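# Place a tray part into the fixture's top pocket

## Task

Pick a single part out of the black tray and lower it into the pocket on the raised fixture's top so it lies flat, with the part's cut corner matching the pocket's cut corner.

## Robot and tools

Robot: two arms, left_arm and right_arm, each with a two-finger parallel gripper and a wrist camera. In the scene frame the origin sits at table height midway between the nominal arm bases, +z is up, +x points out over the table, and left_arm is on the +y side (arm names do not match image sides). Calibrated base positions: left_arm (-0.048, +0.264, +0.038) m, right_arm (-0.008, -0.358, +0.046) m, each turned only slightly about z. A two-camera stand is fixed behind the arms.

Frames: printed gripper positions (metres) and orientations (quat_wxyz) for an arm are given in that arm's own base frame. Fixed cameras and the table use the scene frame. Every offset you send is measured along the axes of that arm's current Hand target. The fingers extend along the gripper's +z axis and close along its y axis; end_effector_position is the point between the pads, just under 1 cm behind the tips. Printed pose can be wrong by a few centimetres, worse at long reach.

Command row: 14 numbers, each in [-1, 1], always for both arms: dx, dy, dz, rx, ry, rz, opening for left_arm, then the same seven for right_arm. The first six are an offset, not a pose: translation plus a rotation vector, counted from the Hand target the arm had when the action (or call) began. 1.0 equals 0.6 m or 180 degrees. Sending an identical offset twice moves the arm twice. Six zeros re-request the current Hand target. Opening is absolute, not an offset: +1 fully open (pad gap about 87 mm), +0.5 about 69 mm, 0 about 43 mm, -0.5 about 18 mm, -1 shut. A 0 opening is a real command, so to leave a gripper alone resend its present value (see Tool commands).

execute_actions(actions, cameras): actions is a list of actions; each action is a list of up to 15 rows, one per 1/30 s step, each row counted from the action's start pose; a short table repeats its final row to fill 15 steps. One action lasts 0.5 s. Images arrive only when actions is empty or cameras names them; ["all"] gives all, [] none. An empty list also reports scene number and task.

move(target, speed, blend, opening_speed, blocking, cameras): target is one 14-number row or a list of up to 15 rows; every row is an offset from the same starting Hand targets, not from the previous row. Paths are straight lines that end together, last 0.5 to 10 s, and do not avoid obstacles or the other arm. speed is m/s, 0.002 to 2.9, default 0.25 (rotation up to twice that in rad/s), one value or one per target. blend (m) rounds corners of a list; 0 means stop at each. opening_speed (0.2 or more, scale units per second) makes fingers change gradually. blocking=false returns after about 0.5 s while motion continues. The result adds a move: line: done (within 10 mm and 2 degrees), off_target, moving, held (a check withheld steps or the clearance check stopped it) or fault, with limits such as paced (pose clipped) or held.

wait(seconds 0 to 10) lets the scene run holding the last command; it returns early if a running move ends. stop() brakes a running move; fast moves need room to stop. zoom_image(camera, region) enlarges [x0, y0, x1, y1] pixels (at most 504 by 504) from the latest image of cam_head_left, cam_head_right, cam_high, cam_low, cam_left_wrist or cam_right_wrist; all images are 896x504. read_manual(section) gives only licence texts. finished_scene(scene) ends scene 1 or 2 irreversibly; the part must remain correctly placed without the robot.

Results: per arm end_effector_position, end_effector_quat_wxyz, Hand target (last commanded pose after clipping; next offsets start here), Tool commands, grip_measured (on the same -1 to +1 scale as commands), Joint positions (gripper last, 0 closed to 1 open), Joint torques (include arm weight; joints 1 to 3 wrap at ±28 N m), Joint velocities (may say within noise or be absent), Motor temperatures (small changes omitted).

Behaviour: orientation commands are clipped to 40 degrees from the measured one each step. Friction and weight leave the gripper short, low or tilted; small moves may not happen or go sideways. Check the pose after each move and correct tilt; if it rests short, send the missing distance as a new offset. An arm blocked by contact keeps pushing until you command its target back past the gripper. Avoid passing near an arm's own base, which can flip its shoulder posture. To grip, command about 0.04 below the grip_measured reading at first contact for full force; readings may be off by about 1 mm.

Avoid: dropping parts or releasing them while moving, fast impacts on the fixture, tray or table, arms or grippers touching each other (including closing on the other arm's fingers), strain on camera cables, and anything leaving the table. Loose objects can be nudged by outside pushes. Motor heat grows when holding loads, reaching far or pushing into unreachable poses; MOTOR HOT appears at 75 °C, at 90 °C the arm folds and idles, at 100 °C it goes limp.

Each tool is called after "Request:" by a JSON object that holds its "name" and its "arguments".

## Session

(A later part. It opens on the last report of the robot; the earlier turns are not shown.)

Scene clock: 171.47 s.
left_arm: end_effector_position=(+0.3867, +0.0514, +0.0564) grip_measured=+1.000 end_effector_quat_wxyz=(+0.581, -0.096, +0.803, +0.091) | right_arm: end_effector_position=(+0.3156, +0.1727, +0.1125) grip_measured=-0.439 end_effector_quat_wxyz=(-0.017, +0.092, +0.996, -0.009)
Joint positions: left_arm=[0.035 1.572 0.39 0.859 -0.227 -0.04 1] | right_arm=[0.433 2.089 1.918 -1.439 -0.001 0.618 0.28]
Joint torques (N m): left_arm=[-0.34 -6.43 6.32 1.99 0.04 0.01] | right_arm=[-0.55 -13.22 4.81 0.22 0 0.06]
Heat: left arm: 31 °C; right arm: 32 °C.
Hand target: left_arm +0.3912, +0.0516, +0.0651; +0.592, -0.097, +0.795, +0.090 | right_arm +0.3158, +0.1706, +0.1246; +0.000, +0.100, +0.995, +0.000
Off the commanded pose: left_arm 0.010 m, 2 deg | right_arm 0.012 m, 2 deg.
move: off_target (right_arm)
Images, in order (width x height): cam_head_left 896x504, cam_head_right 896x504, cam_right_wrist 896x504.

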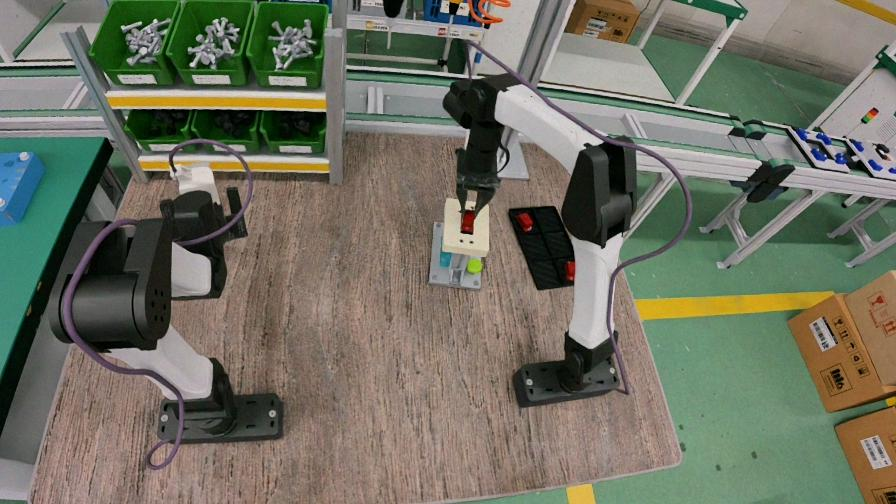

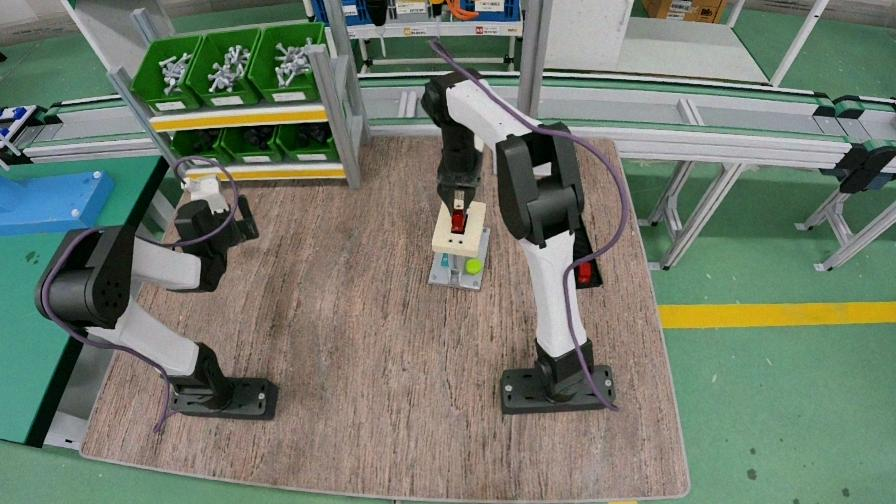

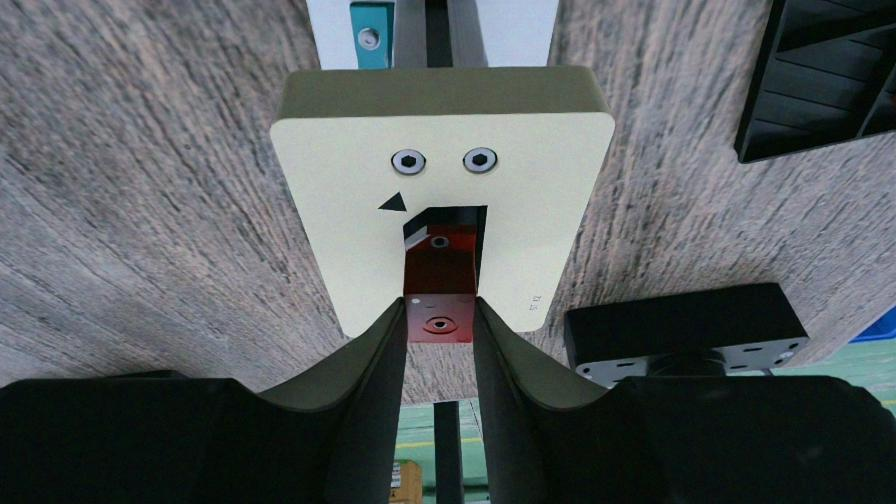

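Request:
{"name": "move", "arguments": {"target": [0,0,0,0,0,0,1,0.002,-0.003,0.009,0,-0.008,0,-0.49], "speed": 0.1, "cameras": ["cam_right_wrist","cam_head_left","cam_head_right"]}}

Request:
{"name": "zoom_image", "arguments": {"camera": "cam_right_wrist", "region": [340, 130, 560, 350]}}

Request:
{"name": "zoom_image", "arguments": {"camera": "cam_head_left", "region": [430, 180, 510, 260]}}

Request:
{"name": "zoom_image", "arguments": {"camera": "cam_head_right", "region": [420, 180, 500, 260]}}

Scene clock: 189.50 s.
left_arm: end_effector_position=(+0.3867, +0.0514, +0.0564) grip_measured=+1.000 end_effector_quat_wxyz=(+0.581, -0.096, +0.803, +0.091) | right_arm: end_effector_position=(+0.3141, +0.1700, +0.1080) grip_measured=-0.439 end_effector_quat_wxyz=(-0.005, +0.094, +0.995, -0.009)
Joint positions: left_arm=[0.035 1.572 0.39 0.859 -0.227 -0.04 1] | right_arm=[0.433 2.053 1.852 -1.386 0.011 0.622 0.28]
Joint torques (N m): left_arm=[-0.34 -6.43 6.34 2 0.04 0.01] | right_arm=[-0.12 -12.79 4.89 0.27 0.03 0.05]
Motor temperatures (°C): left_arm=[18 27 25 32 18 18 18] | right_arm=[20 35 26 25 20 19 19]
Heat: left arm: 32 °C; right arm: 35 °C.
Hand target: left_arm +0.3912, +0.0516, +0.0651; +0.592, -0.097, +0.795, +0.090 | right_arm +0.3142, +0.1691, +0.1192; +0.012, +0.100, +0.995, -0.002
Off the commanded pose: left_arm 0.010 m, 2 deg | right_arm 0.011 m, 2 deg.
move: off_target (right_arm)
Images, in order (width x height): cam_head_left 896x504, cam_head_right 896x504, cam_right_wrist 896x504.

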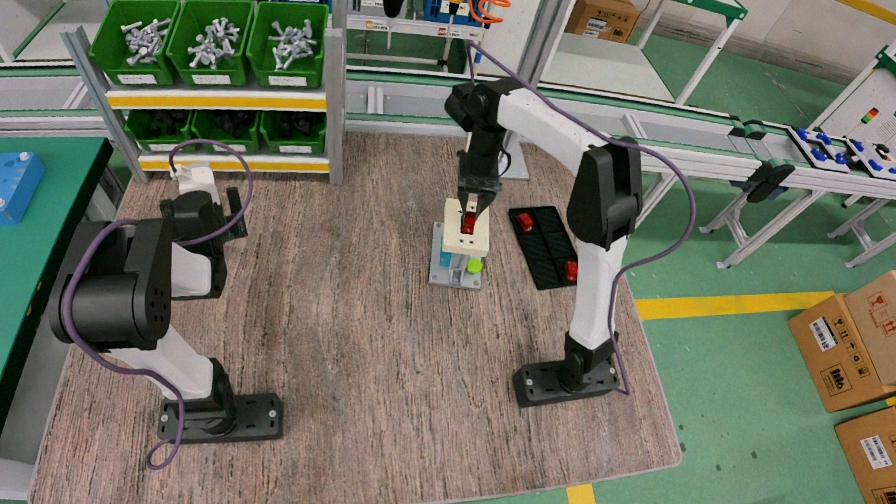

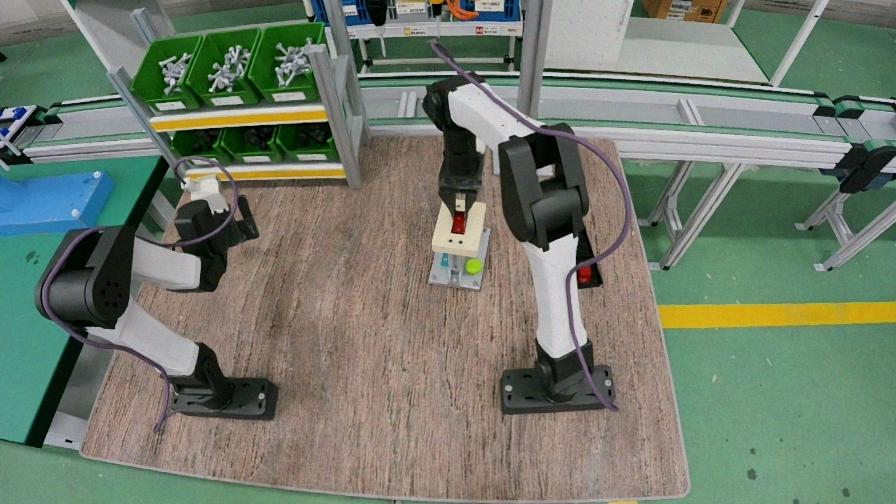

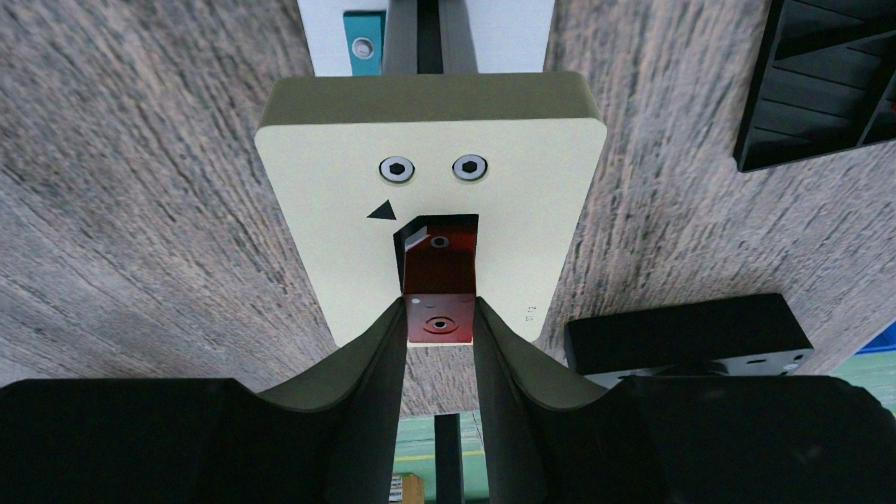

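Scaled by 2.291 from the camera's 896x504 image, which has a finer 1280x720 frame.

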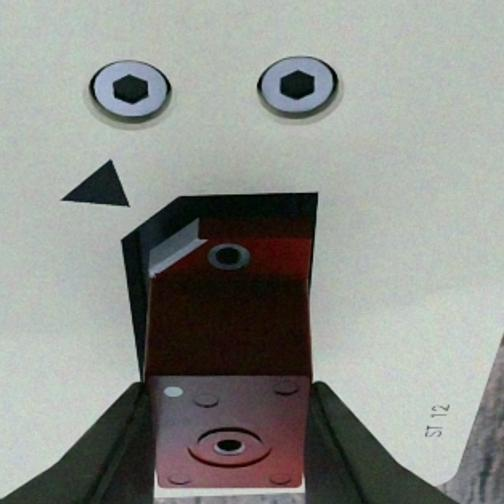

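Scaled by 6.300 from the camera's 896x504 image, which has a finer 1280x720 frame.

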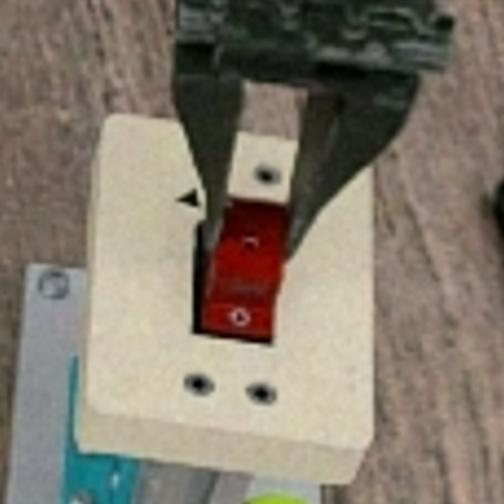

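Scaled by 6.300 from the camera's 896x504 image, which has a finer 1280x720 frame.

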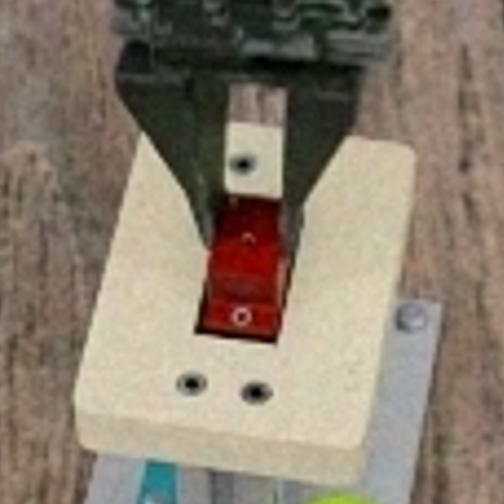

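Request:
{"name": "move", "arguments": {"target": [0,0,0,0,0,0,1,-0.001,0.006,0,0,0,-0.002,-0.49], "speed": 0.1}}

Scene clock: 198.40 s.
left_arm: end_effector_position=(+0.3867, +0.0514, +0.0564) grip_measured=+1.000 end_effector_quat_wxyz=(+0.581, -0.096, +0.803, +0.091) | right_arm: end_effector_position=(+0.3142, +0.1700, +0.1080) grip_measured=-0.439 end_effector_quat_wxyz=(-0.004, +0.095, +0.995, -0.009)
Joint positions: left_arm=[0.035 1.572 0.39 0.859 -0.227 -0.04 1] | right_arm=[0.433 2.053 1.852 -1.386 0.011 0.623 0.28]
Joint torques (N m): left_arm=[-0.35 -6.43 6.32 1.99 0.04 0.01] | right_arm=[0.53 -11.75 6.2 0.2 0.04 0.05]
Heat: left arm: 32 °C; right arm: 35 °C.
Hand target: left_arm +0.3912, +0.0516, +0.0651; +0.592, -0.097, +0.795, +0.090 | right_arm +0.3156, +0.1724, +0.1192; +0.012, +0.097, +0.995, -0.002
Off the commanded pose: left_arm 0.010 m, 2 deg | right_arm 0.012 m, 2 deg.
move: off_target (right_arm)

Request:
{"name": "move", "arguments": {"target": [0,0,0,0,0,0,1,0,0.0045,0,0,0,0,-0.49], "speed": 0.1}}

Scene clock: 200.80 s.
left_arm: end_effector_position=(+0.3867, +0.0514, +0.0564) grip_measured=+1.000 end_effector_quat_wxyz=(+0.581, -0.096, +0.803, +0.091) | right_arm: end_effector_position=(+0.3135, +0.1717, +0.1080) grip_measured=-0.439 end_effector_quat_wxyz=(-0.004, +0.095, +0.995, -0.009)
Joint positions: left_arm=[0.035 1.572 0.39 0.859 -0.227 -0.04 1] | right_arm=[0.438 2.053 1.852 -1.386 0.011 0.629 0.28]
Joint torques (N m): left_arm=[-0.35 -6.42 6.34 2 0.04 0.01] | right_arm=[0.57 -11.17 6.97 0.17 0.04 0.05]
Heat: left arm: 32 °C; right arm: 35 °C.
Hand target: left_arm +0.3912, +0.0516, +0.0651; +0.592, -0.097, +0.795, +0.090 | right_arm +0.3161, +0.1750, +0.1192; +0.012, +0.097, +0.995, -0.002
Off the commanded pose: left_arm 0.010 m, 2 deg | right_arm 0.012 m, 2 deg.
move: off_target (right_arm)

Request:
{"name": "move", "arguments": {"target": [0,0,0,0,0,0,1,0.001,0,0.009,0,0,0,-0.49], "speed": 0.1, "cameras": ["cam_right_wrist","cam_head_left","cam_head_right"]}}

Request:
{"name": "zoom_image", "arguments": {"camera": "cam_right_wrist", "region": [340, 130, 560, 350]}}

Request:
{"name": "zoom_image", "arguments": {"camera": "cam_head_left", "region": [430, 180, 510, 260]}}

Request:
{"name": "zoom_image", "arguments": {"camera": "cam_head_right", "region": [420, 180, 500, 260]}}

Scene clock: 207.07 s.
left_arm: end_effector_position=(+0.3867, +0.0514, +0.0564) grip_measured=+1.000 end_effector_quat_wxyz=(+0.581, -0.096, +0.803, +0.091) | right_arm: end_effector_position=(+0.3164, +0.1731, +0.1075) grip_measured=-0.439 end_effector_quat_wxyz=(+0.001, +0.095, +0.995, -0.006)
Joint positions: left_arm=[0.035 1.572 0.39 0.859 -0.227 -0.04 1] | right_arm=[0.438 2.053 1.852 -1.373 0.011 0.629 0.28]
Joint torques (N m): left_arm=[-0.35 -6.45 6.32 1.99 0.04 0.01] | right_arm=[0.62 -11.37 5.09 0.29 0.04 0.05]
Heat: left arm: 32 °C; right arm: 35 °C.
Hand target: left_arm +0.3912, +0.0516, +0.0651; +0.592, -0.097, +0.795, +0.090 | right_arm +0.3157, +0.1751, +0.1138; +0.012, +0.097, +0.995, -0.002
Off the commanded pose: left_arm 0.010 m, 2 deg | right_arm 0.007 m, 1 deg.
move: done
Images, in order (width x height): cam_head_left 896x504, cam_head_right 896x504, cam_right_wrist 896x504.

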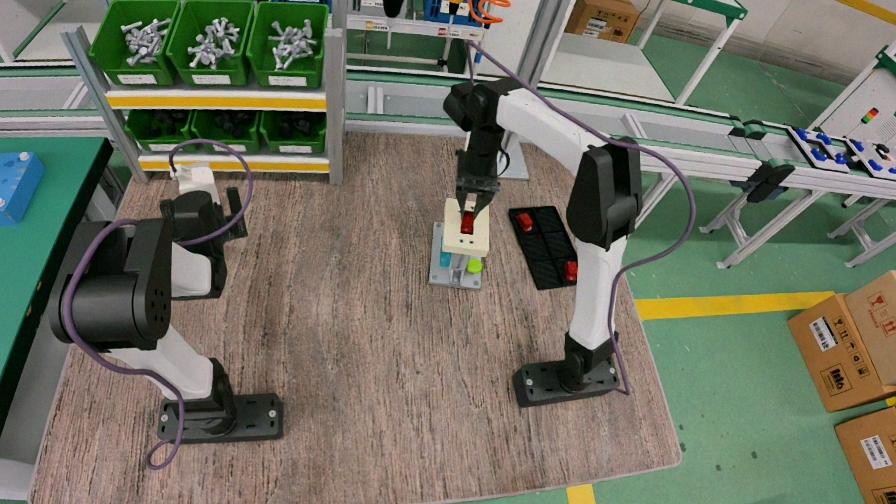

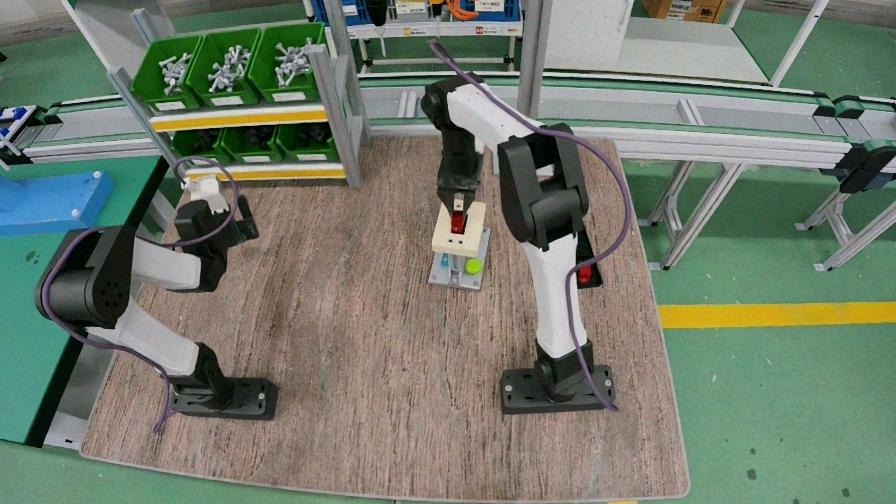

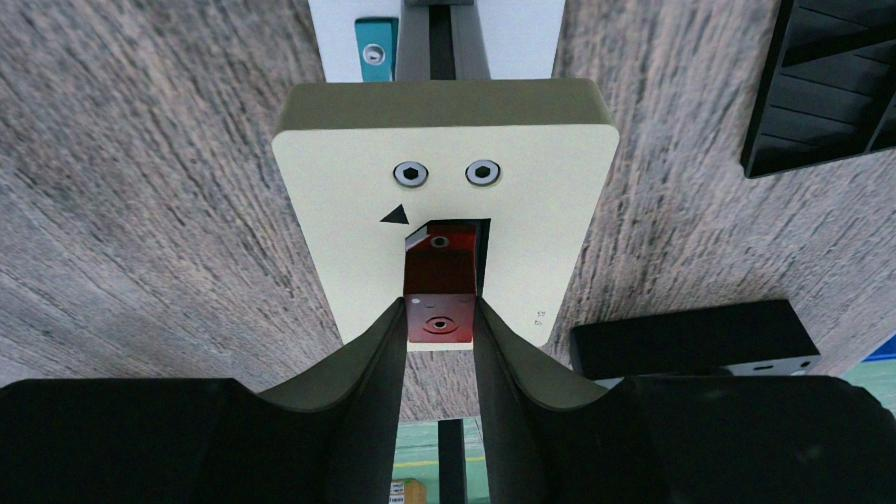

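Scaled by 2.291 from the camera's 896x504 image, which has a finer 1280x720 frame.

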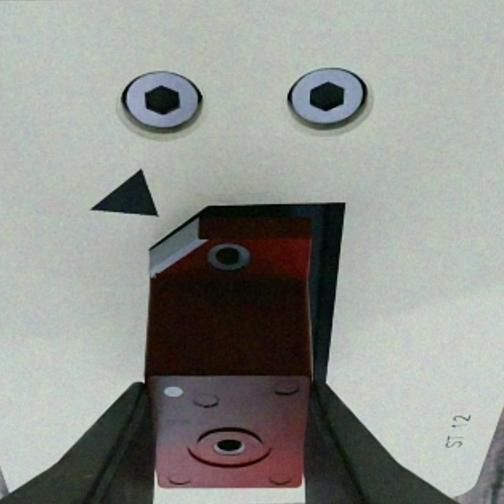

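Scaled by 6.300 from the camera's 896x504 image, which has a finer 1280x720 frame.

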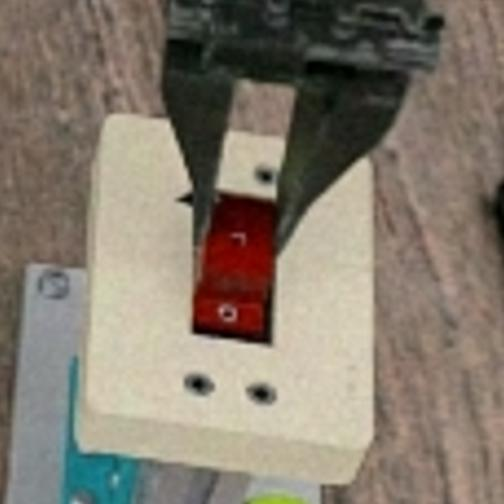

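Scaled by 6.300 from the camera's 896x504 image, which has a finer 1280x720 frame.

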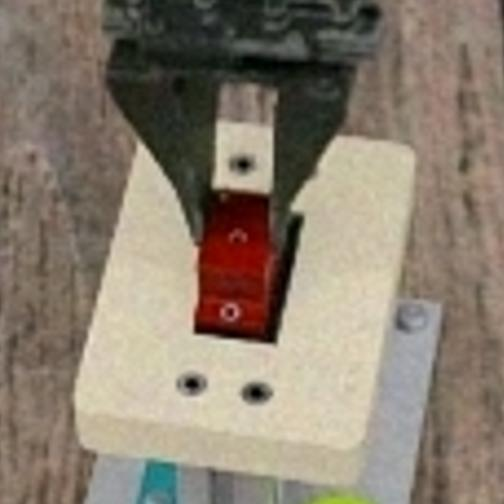

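Request:
{"name": "move", "arguments": {"target": [0,0,0,0,0,0,1,0.004,-0.009,-0.006,0,0,0,-0.49], "speed": 0.1}}

Scene clock: 215.10 s.
left_arm: end_effector_position=(+0.3867, +0.0514, +0.0564) grip_measured=+1.000 end_effector_quat_wxyz=(+0.581, -0.096, +0.803, +0.091) | right_arm: end_effector_position=(+0.3139, +0.1715, +0.1061) grip_measured=-0.439 end_effector_quat_wxyz=(-0.001, +0.095, +0.995, -0.008)
Joint positions: left_arm=[0.035 1.572 0.39 0.859 -0.227 -0.04 1] | right_arm=[0.438 2.047 1.836 -1.37 0.014 0.629 0.28]
Joint torques (N m): left_arm=[-0.35 -6.43 6.34 1.99 0.04 0.01] | right_arm=[-0.05 -12.68 4.89 0.21 0.02 -0.02]
Heat: left arm: 33 °C; right arm: 35 °C.
Hand target: left_arm +0.3912, +0.0516, +0.0651; +0.592, -0.097, +0.795, +0.090 | right_arm +0.3122, +0.1703, +0.1174; +0.012, +0.097, +0.995, -0.002
Off the commanded pose: left_arm 0.010 m, 2 deg | right_arm 0.011 m, 2 deg.
move: off_target (right_arm)

Request:
{"name": "wait", "arguments": {"seconds": 0.1, "cameras": ["cam_right_wrist","cam_head_left","cam_head_right"]}}

Request:
{"name": "zoom_image", "arguments": {"camera": "cam_right_wrist", "region": [340, 130, 560, 350]}}

Request:
{"name": "zoom_image", "arguments": {"camera": "cam_head_left", "region": [430, 180, 510, 260]}}

Request:
{"name": "zoom_image", "arguments": {"camera": "cam_head_right", "region": [420, 180, 500, 260]}}

Scene clock: 221.17 s.
left_arm: end_effector_position=(+0.3867, +0.0514, +0.0564) grip_measured=+1.000 end_effector_quat_wxyz=(+0.581, -0.096, +0.803, +0.091) | right_arm: end_effector_position=(+0.3139, +0.1715, +0.1061) grip_measured=-0.439 end_effector_quat_wxyz=(-0.001, +0.095, +0.995, -0.008)
Joint positions: left_arm=[0.035 1.572 0.39 0.859 -0.227 -0.04 1] | right_arm=[0.438 2.047 1.836 -1.37 0.014 0.629 0.28]
Joint torques (N m): left_arm=[-0.34 -6.43 6.34 1.99 0.04 0.01] | right_arm=[-0.06 -12.67 4.89 0.21 0.02 -0.01]
Heat: left arm: 33 °C; right arm: 36 °C.
Hand target: left_arm +0.3912, +0.0516, +0.0651; +0.592, -0.097, +0.795, +0.090 | right_arm +0.3122, +0.1703, +0.1174; +0.012, +0.097, +0.995, -0.002
Tool commands: left_gripper/opening=+1.0 right_gripper/opening=-0.49
Off the commanded pose: left_arm 0.010 m, 2 deg | right_arm 0.011 m, 2 deg.
wait: 0.10 s; at rest from the start
Images, in order (width x height): cam_head_left 896x504, cam_head_right 896x504, cam_right_wrist 896x504.

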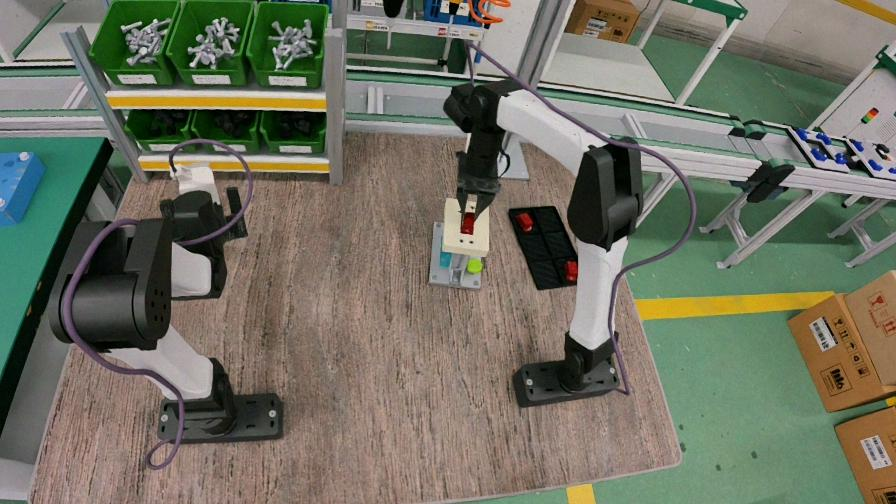

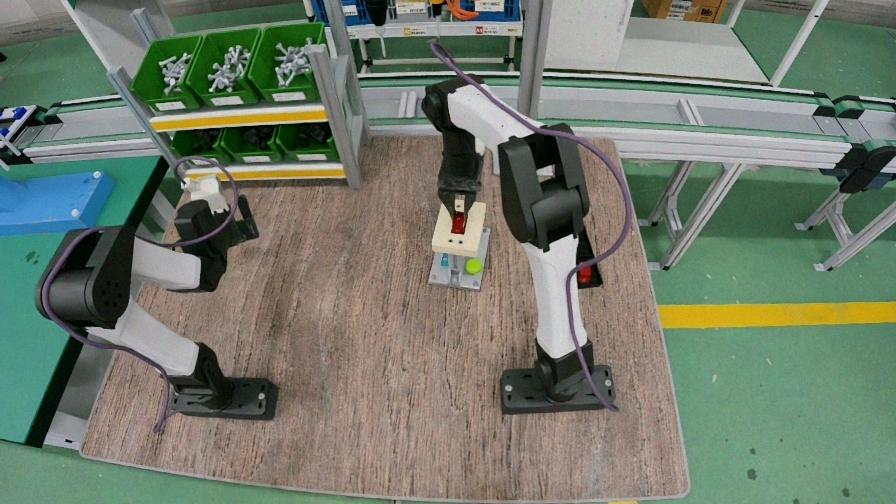

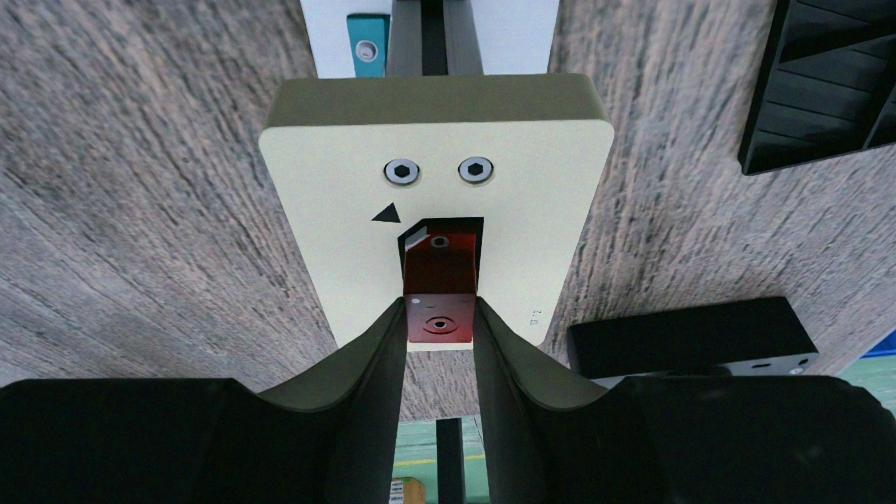

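Scaled by 2.291 from the camera's 896x504 image, which has a finer 1280x720 frame.

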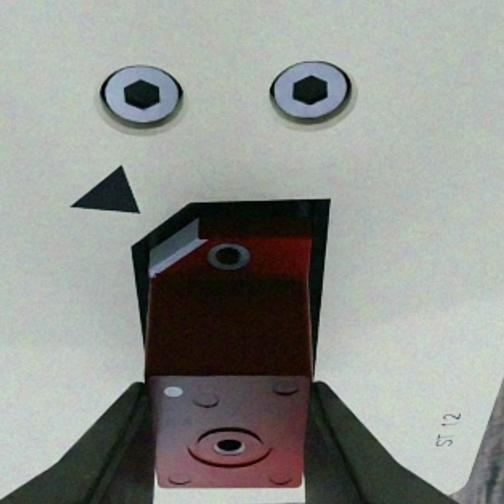

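Scaled by 6.300 from the camera's 896x504 image, which has a finer 1280x720 frame.

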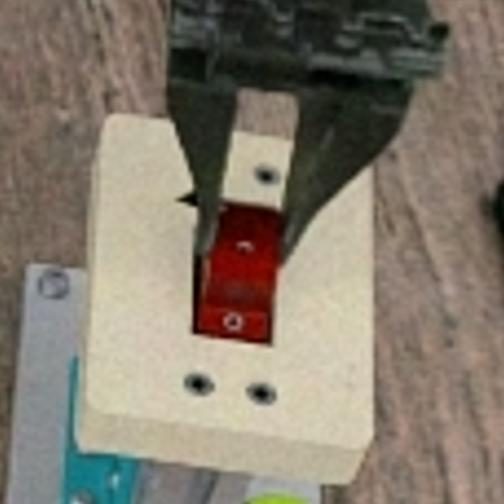

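Scaled by 6.300 from the camera's 896x504 image, which has a finer 1280x720 frame.

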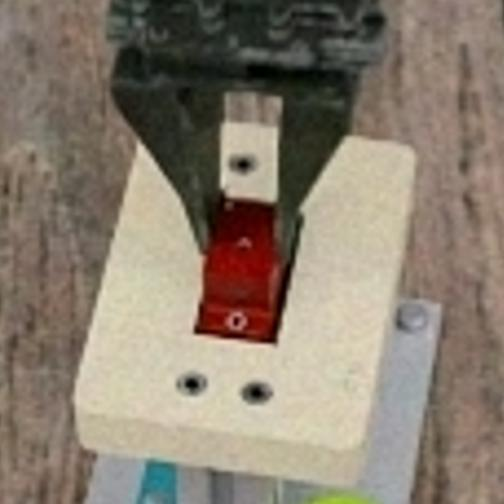

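Request:
{"name": "move", "arguments": {"target": [0,0,0,0,0,0,1,0.001,0,0.008,0,0,0,-0.49], "speed": 0.1}}

Scene clock: 227.10 s.
left_arm: end_effector_position=(+0.3867, +0.0514, +0.0564) grip_measured=+1.000 end_effector_quat_wxyz=(+0.581, -0.096, +0.803, +0.091) | right_arm: end_effector_position=(+0.3137, +0.1711, +0.1040) grip_measured=-0.439 end_effector_quat_wxyz=(+0.002, +0.095, +0.995, -0.008)
Joint positions: left_arm=[0.035 1.572 0.39 0.859 -0.227 -0.04 1] | right_arm=[0.438 2.039 1.817 -1.353 0.015 0.629 0.28]
Joint torques (N m): left_arm=[-0.35 -6.42 6.32 1.99 0.04 0.01] | right_arm=[0.02 -12.14 4.62 0.25 0 -0.01]
Heat: left arm: 33 °C; right arm: 37 °C.
Hand target: left_arm +0.3912, +0.0516, +0.0651; +0.592, -0.097, +0.795, +0.090 | right_arm +0.3117, +0.1703, +0.1125; +0.012, +0.097, +0.995, -0.002
Off the commanded pose: left_arm 0.010 m, 2 deg | right_arm 0.009 m, 1 deg.
move: done

Good: z −2 mm, no xy. Repeat.

Request:
{"name": "move", "arguments": {"target": [0,0,0,0,0,0,1,0.001,0,0.008,0,0,0,-0.49], "speed": 0.1, "cameras": ["cam_right_wrist","cam_head_left","cam_head_right"]}}

Request:
{"name": "zoom_image", "arguments": {"camera": "cam_right_wrist", "region": [340, 130, 560, 350]}}

Request:
{"name": "zoom_image", "arguments": {"camera": "cam_head_left", "region": [430, 180, 510, 260]}}

Scene clock: 232.53 s.
left_arm: end_effector_position=(+0.3867, +0.0514, +0.0564) grip_measured=+1.000 end_effector_quat_wxyz=(+0.581, -0.096, +0.803, +0.091) | right_arm: end_effector_position=(+0.3136, +0.1711, +0.1037) grip_measured=-0.439 end_effector_quat_wxyz=(+0.007, +0.095, +0.995, -0.005)
Joint positions: left_arm=[0.035 1.572 0.39 0.859 -0.227 -0.04 1] | right_arm=[0.438 2.028 1.801 -1.337 0.015 0.629 0.28]
Joint torques (N m): left_arm=[-0.35 -6.45 6.34 1.99 0.04 0.01] | right_arm=[0.09 -11.25 4.26 0.32 0 0]
Heat: left arm: 33 °C; right arm: 38 °C.
Hand target: left_arm +0.3912, +0.0516, +0.0651; +0.592, -0.097, +0.795, +0.090 | right_arm +0.3112, +0.1704, +0.1078; +0.012, +0.097, +0.995, -0.002
Off the commanded pose: left_arm 0.010 m, 2 deg | right_arm 0.005 m, 1 deg.
move: done
Images, in order (width x height): cam_head_left 896x504, cam_head_right 896x504, cam_right_wrist 896x504.

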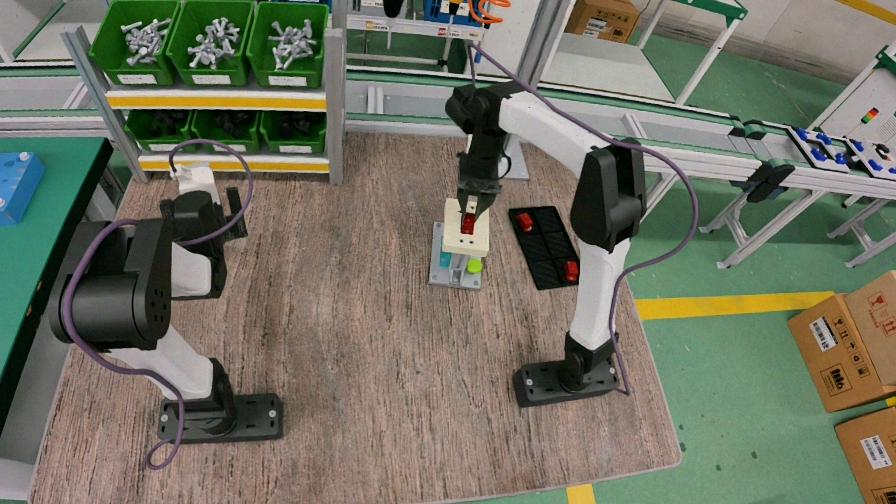

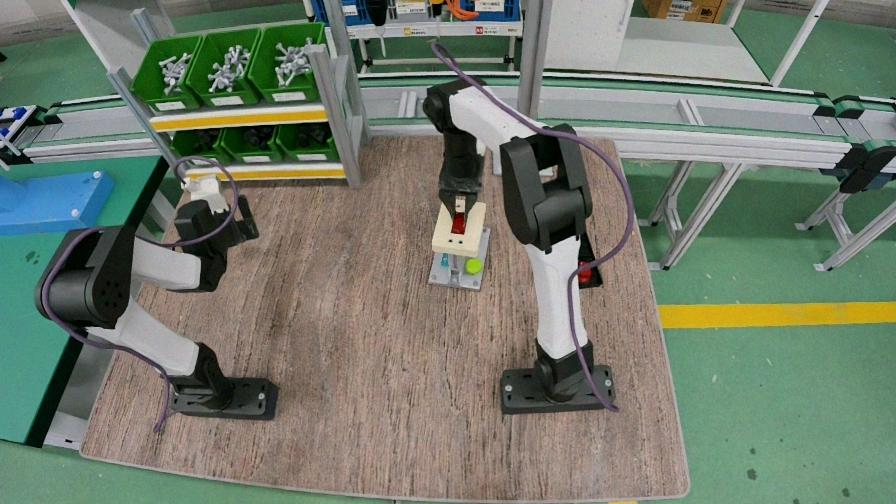

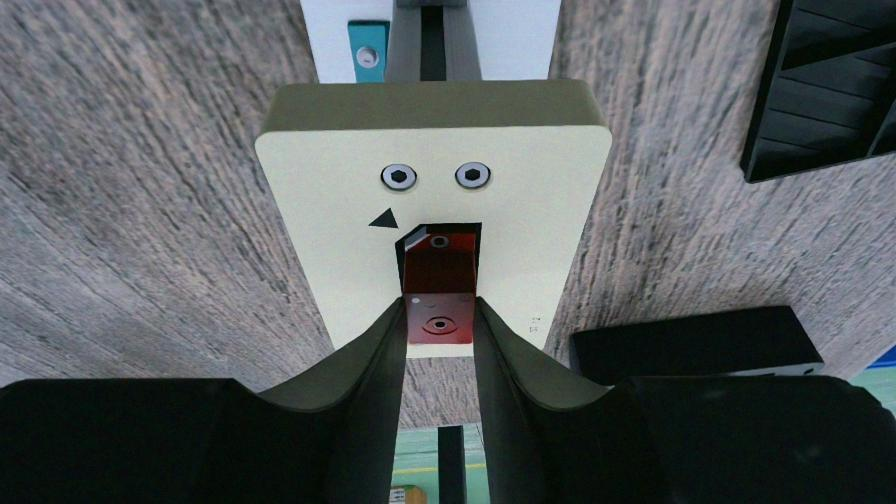

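Scaled by 2.291 from the camera's 896x504 image, which has a finer 1280x720 frame.

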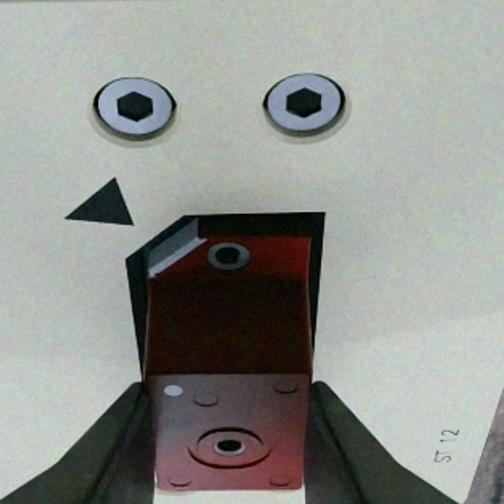

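Scaled by 6.300 from the camera's 896x504 image, which has a finer 1280x720 frame.

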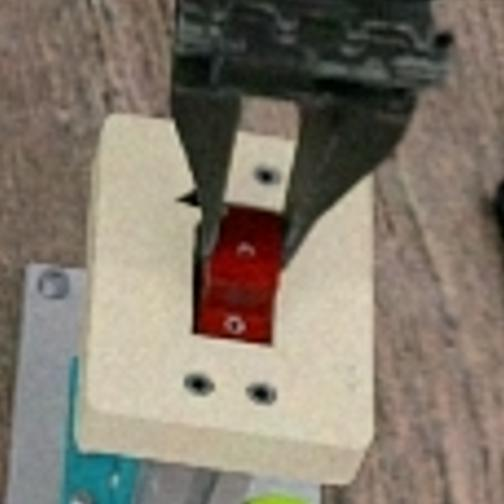

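Request:
{"name": "move", "arguments": {"target": [0,0,0,0,0,0,1,-0.006,0,-0.003,0,0,0,-0.49], "speed": 0.1, "cameras": ["cam_right_wrist","cam_head_left","cam_head_right"]}}

Request:
{"name": "zoom_image", "arguments": {"camera": "cam_right_wrist", "region": [340, 130, 560, 350]}}

Request:
{"name": "zoom_image", "arguments": {"camera": "cam_head_left", "region": [430, 180, 510, 260]}}

Request:
{"name": "zoom_image", "arguments": {"camera": "cam_head_right", "region": [420, 180, 500, 260]}}

Scene clock: 238.63 s.
left_arm: end_effector_position=(+0.3867, +0.0514, +0.0564) grip_measured=+1.000 end_effector_quat_wxyz=(+0.581, -0.096, +0.803, +0.091) | right_arm: end_effector_position=(+0.3136, +0.1711, +0.1037) grip_measured=-0.439 end_effector_quat_wxyz=(+0.007, +0.095, +0.995, -0.005)
Joint positions: left_arm=[0.035 1.572 0.39 0.859 -0.227 -0.04 1] | right_arm=[0.438 2.028 1.801 -1.337 0.015 0.629 0.28]
Joint torques (N m): left_arm=[-0.35 -6.43 6.32 1.99 0.04 0.01] | right_arm=[-0.4 -10.19 6.15 0.19 0 -0.05]
Heat: left arm: 33 °C; right arm: 38 °C.
Hand target: left_arm +0.3912, +0.0516, +0.0651; +0.592, -0.097, +0.795, +0.090 | right_arm +0.3147, +0.1698, +0.1097; +0.012, +0.097, +0.995, -0.002
Off the commanded pose: left_arm 0.010 m, 2 deg | right_arm 0.006 m, 1 deg.
move: done
Images, in order (width x height): cam_head_left 896x504, cam_head_right 896x504, cam_right_wrist 896x504.

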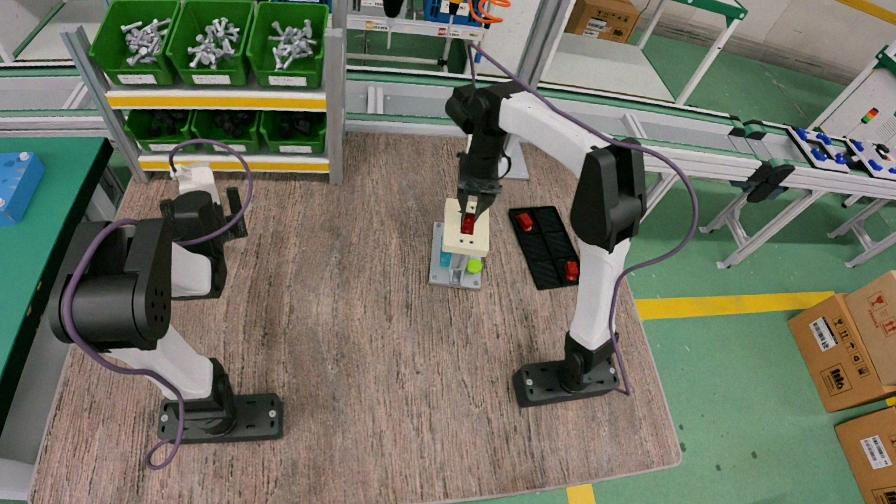

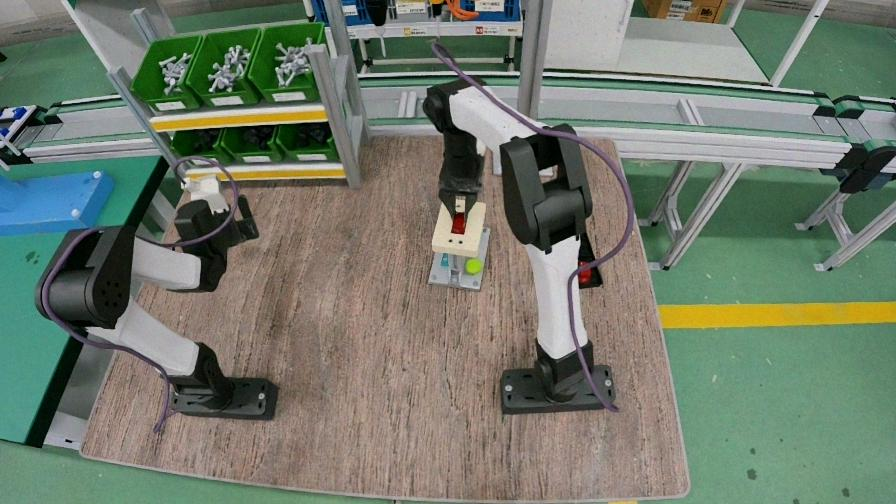

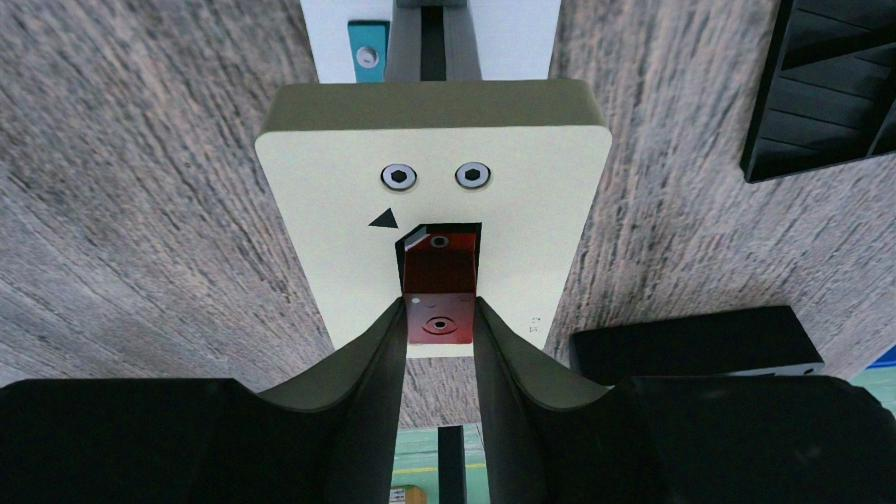

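Scaled by 2.291 from the camera's 896x504 image, which has a finer 1280x720 frame.

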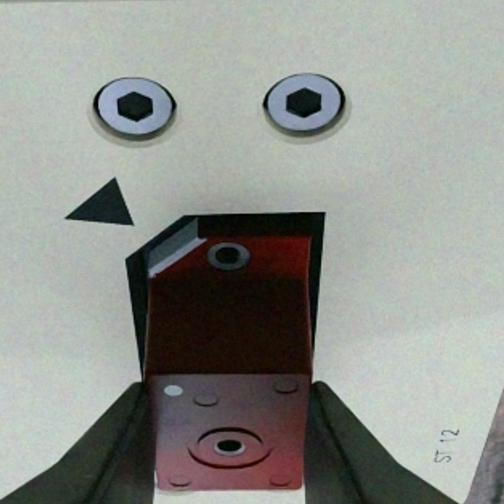

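Scaled by 6.300 from the camera's 896x504 image, which has a finer 1280x720 frame.

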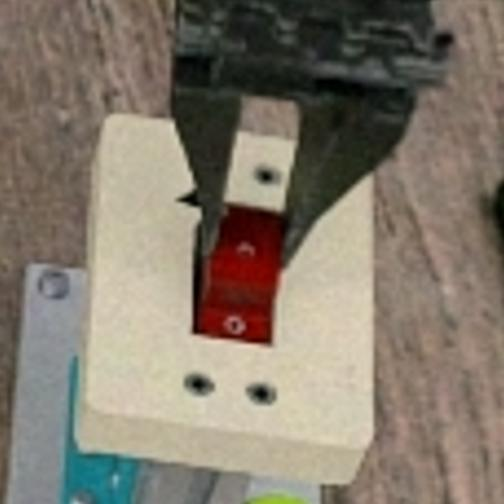

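Scaled by 6.300 from the camera's 896x504 image, which has a finer 1280x720 frame.

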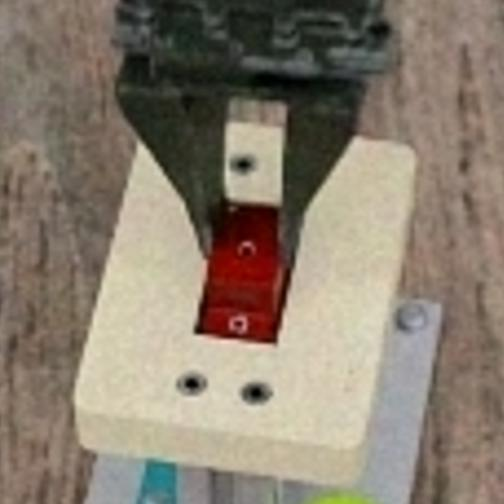

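Request:
{"name": "move", "arguments": {"target": [0,0,0,0,0,0,1,-0.005,0.001,0,0,0,0,-0.49], "speed": 0.1}}

Scene clock: 242.13 s.
left_arm: end_effector_position=(+0.3867, +0.0514, +0.0564) grip_measured=+1.000 end_effector_quat_wxyz=(+0.581, -0.096, +0.803, +0.091) | right_arm: end_effector_position=(+0.3136, +0.1710, +0.1037) grip_measured=-0.439 end_effector_quat_wxyz=(+0.007, +0.095, +0.995, -0.005)
Joint positions: left_arm=[0.035 1.572 0.39 0.859 -0.227 -0.04 1] | right_arm=[0.438 2.028 1.801 -1.337 0.015 0.628 0.28]
Joint torques (N m): left_arm=[-0.35 -6.43 6.34 1.99 0.04 0.01] | right_arm=[-0.7 -9.18 7.45 0.13 0 -0.07]
Heat: left arm: 33 °C; right arm: 38 °C.
Hand target: left_arm +0.3912, +0.0516, +0.0651; +0.592, -0.097, +0.795, +0.090 | right_arm +0.3178, +0.1698, +0.1097; +0.012, +0.097, +0.995, -0.002
Off the commanded pose: left_arm 0.010 m, 2 deg | right_arm 0.007 m, 1 deg.
move: done

Request:
{"name": "move", "arguments": {"target": [0,0,0,0,0,0,1,-0.004,0.002,0,0,0,0,-0.49], "speed": 0.1}}

Scene clock: 244.73 s.
left_arm: end_effector_position=(+0.3867, +0.0514, +0.0564) grip_measured=+1.000 end_effector_quat_wxyz=(+0.581, -0.096, +0.803, +0.091) | right_arm: end_effector_position=(+0.3141, +0.1706, +0.1043) grip_measured=-0.439 end_effector_quat_wxyz=(+0.005, +0.095, +0.995, -0.006)
Joint positions: left_arm=[0.035 1.572 0.39 0.859 -0.227 -0.04 1] | right_arm=[0.437 2.033 1.81 -1.345 0.015 0.626 0.28]
Joint torques (N m): left_arm=[-0.35 -6.43 6.32 2 0.04 0.01] | right_arm=[-0.69 -8.66 7.94 0.16 0 -0.06]
Heat: left arm: 33 °C; right arm: 38 °C.
Hand target: left_arm +0.3912, +0.0516, +0.0651; +0.592, -0.097, +0.795, +0.090 | right_arm +0.3204, +0.1704, +0.1098; +0.012, +0.097, +0.995, -0.002
Off the commanded pose: left_arm 0.010 m, 2 deg | right_arm 0.008 m, 1 deg.
move: done


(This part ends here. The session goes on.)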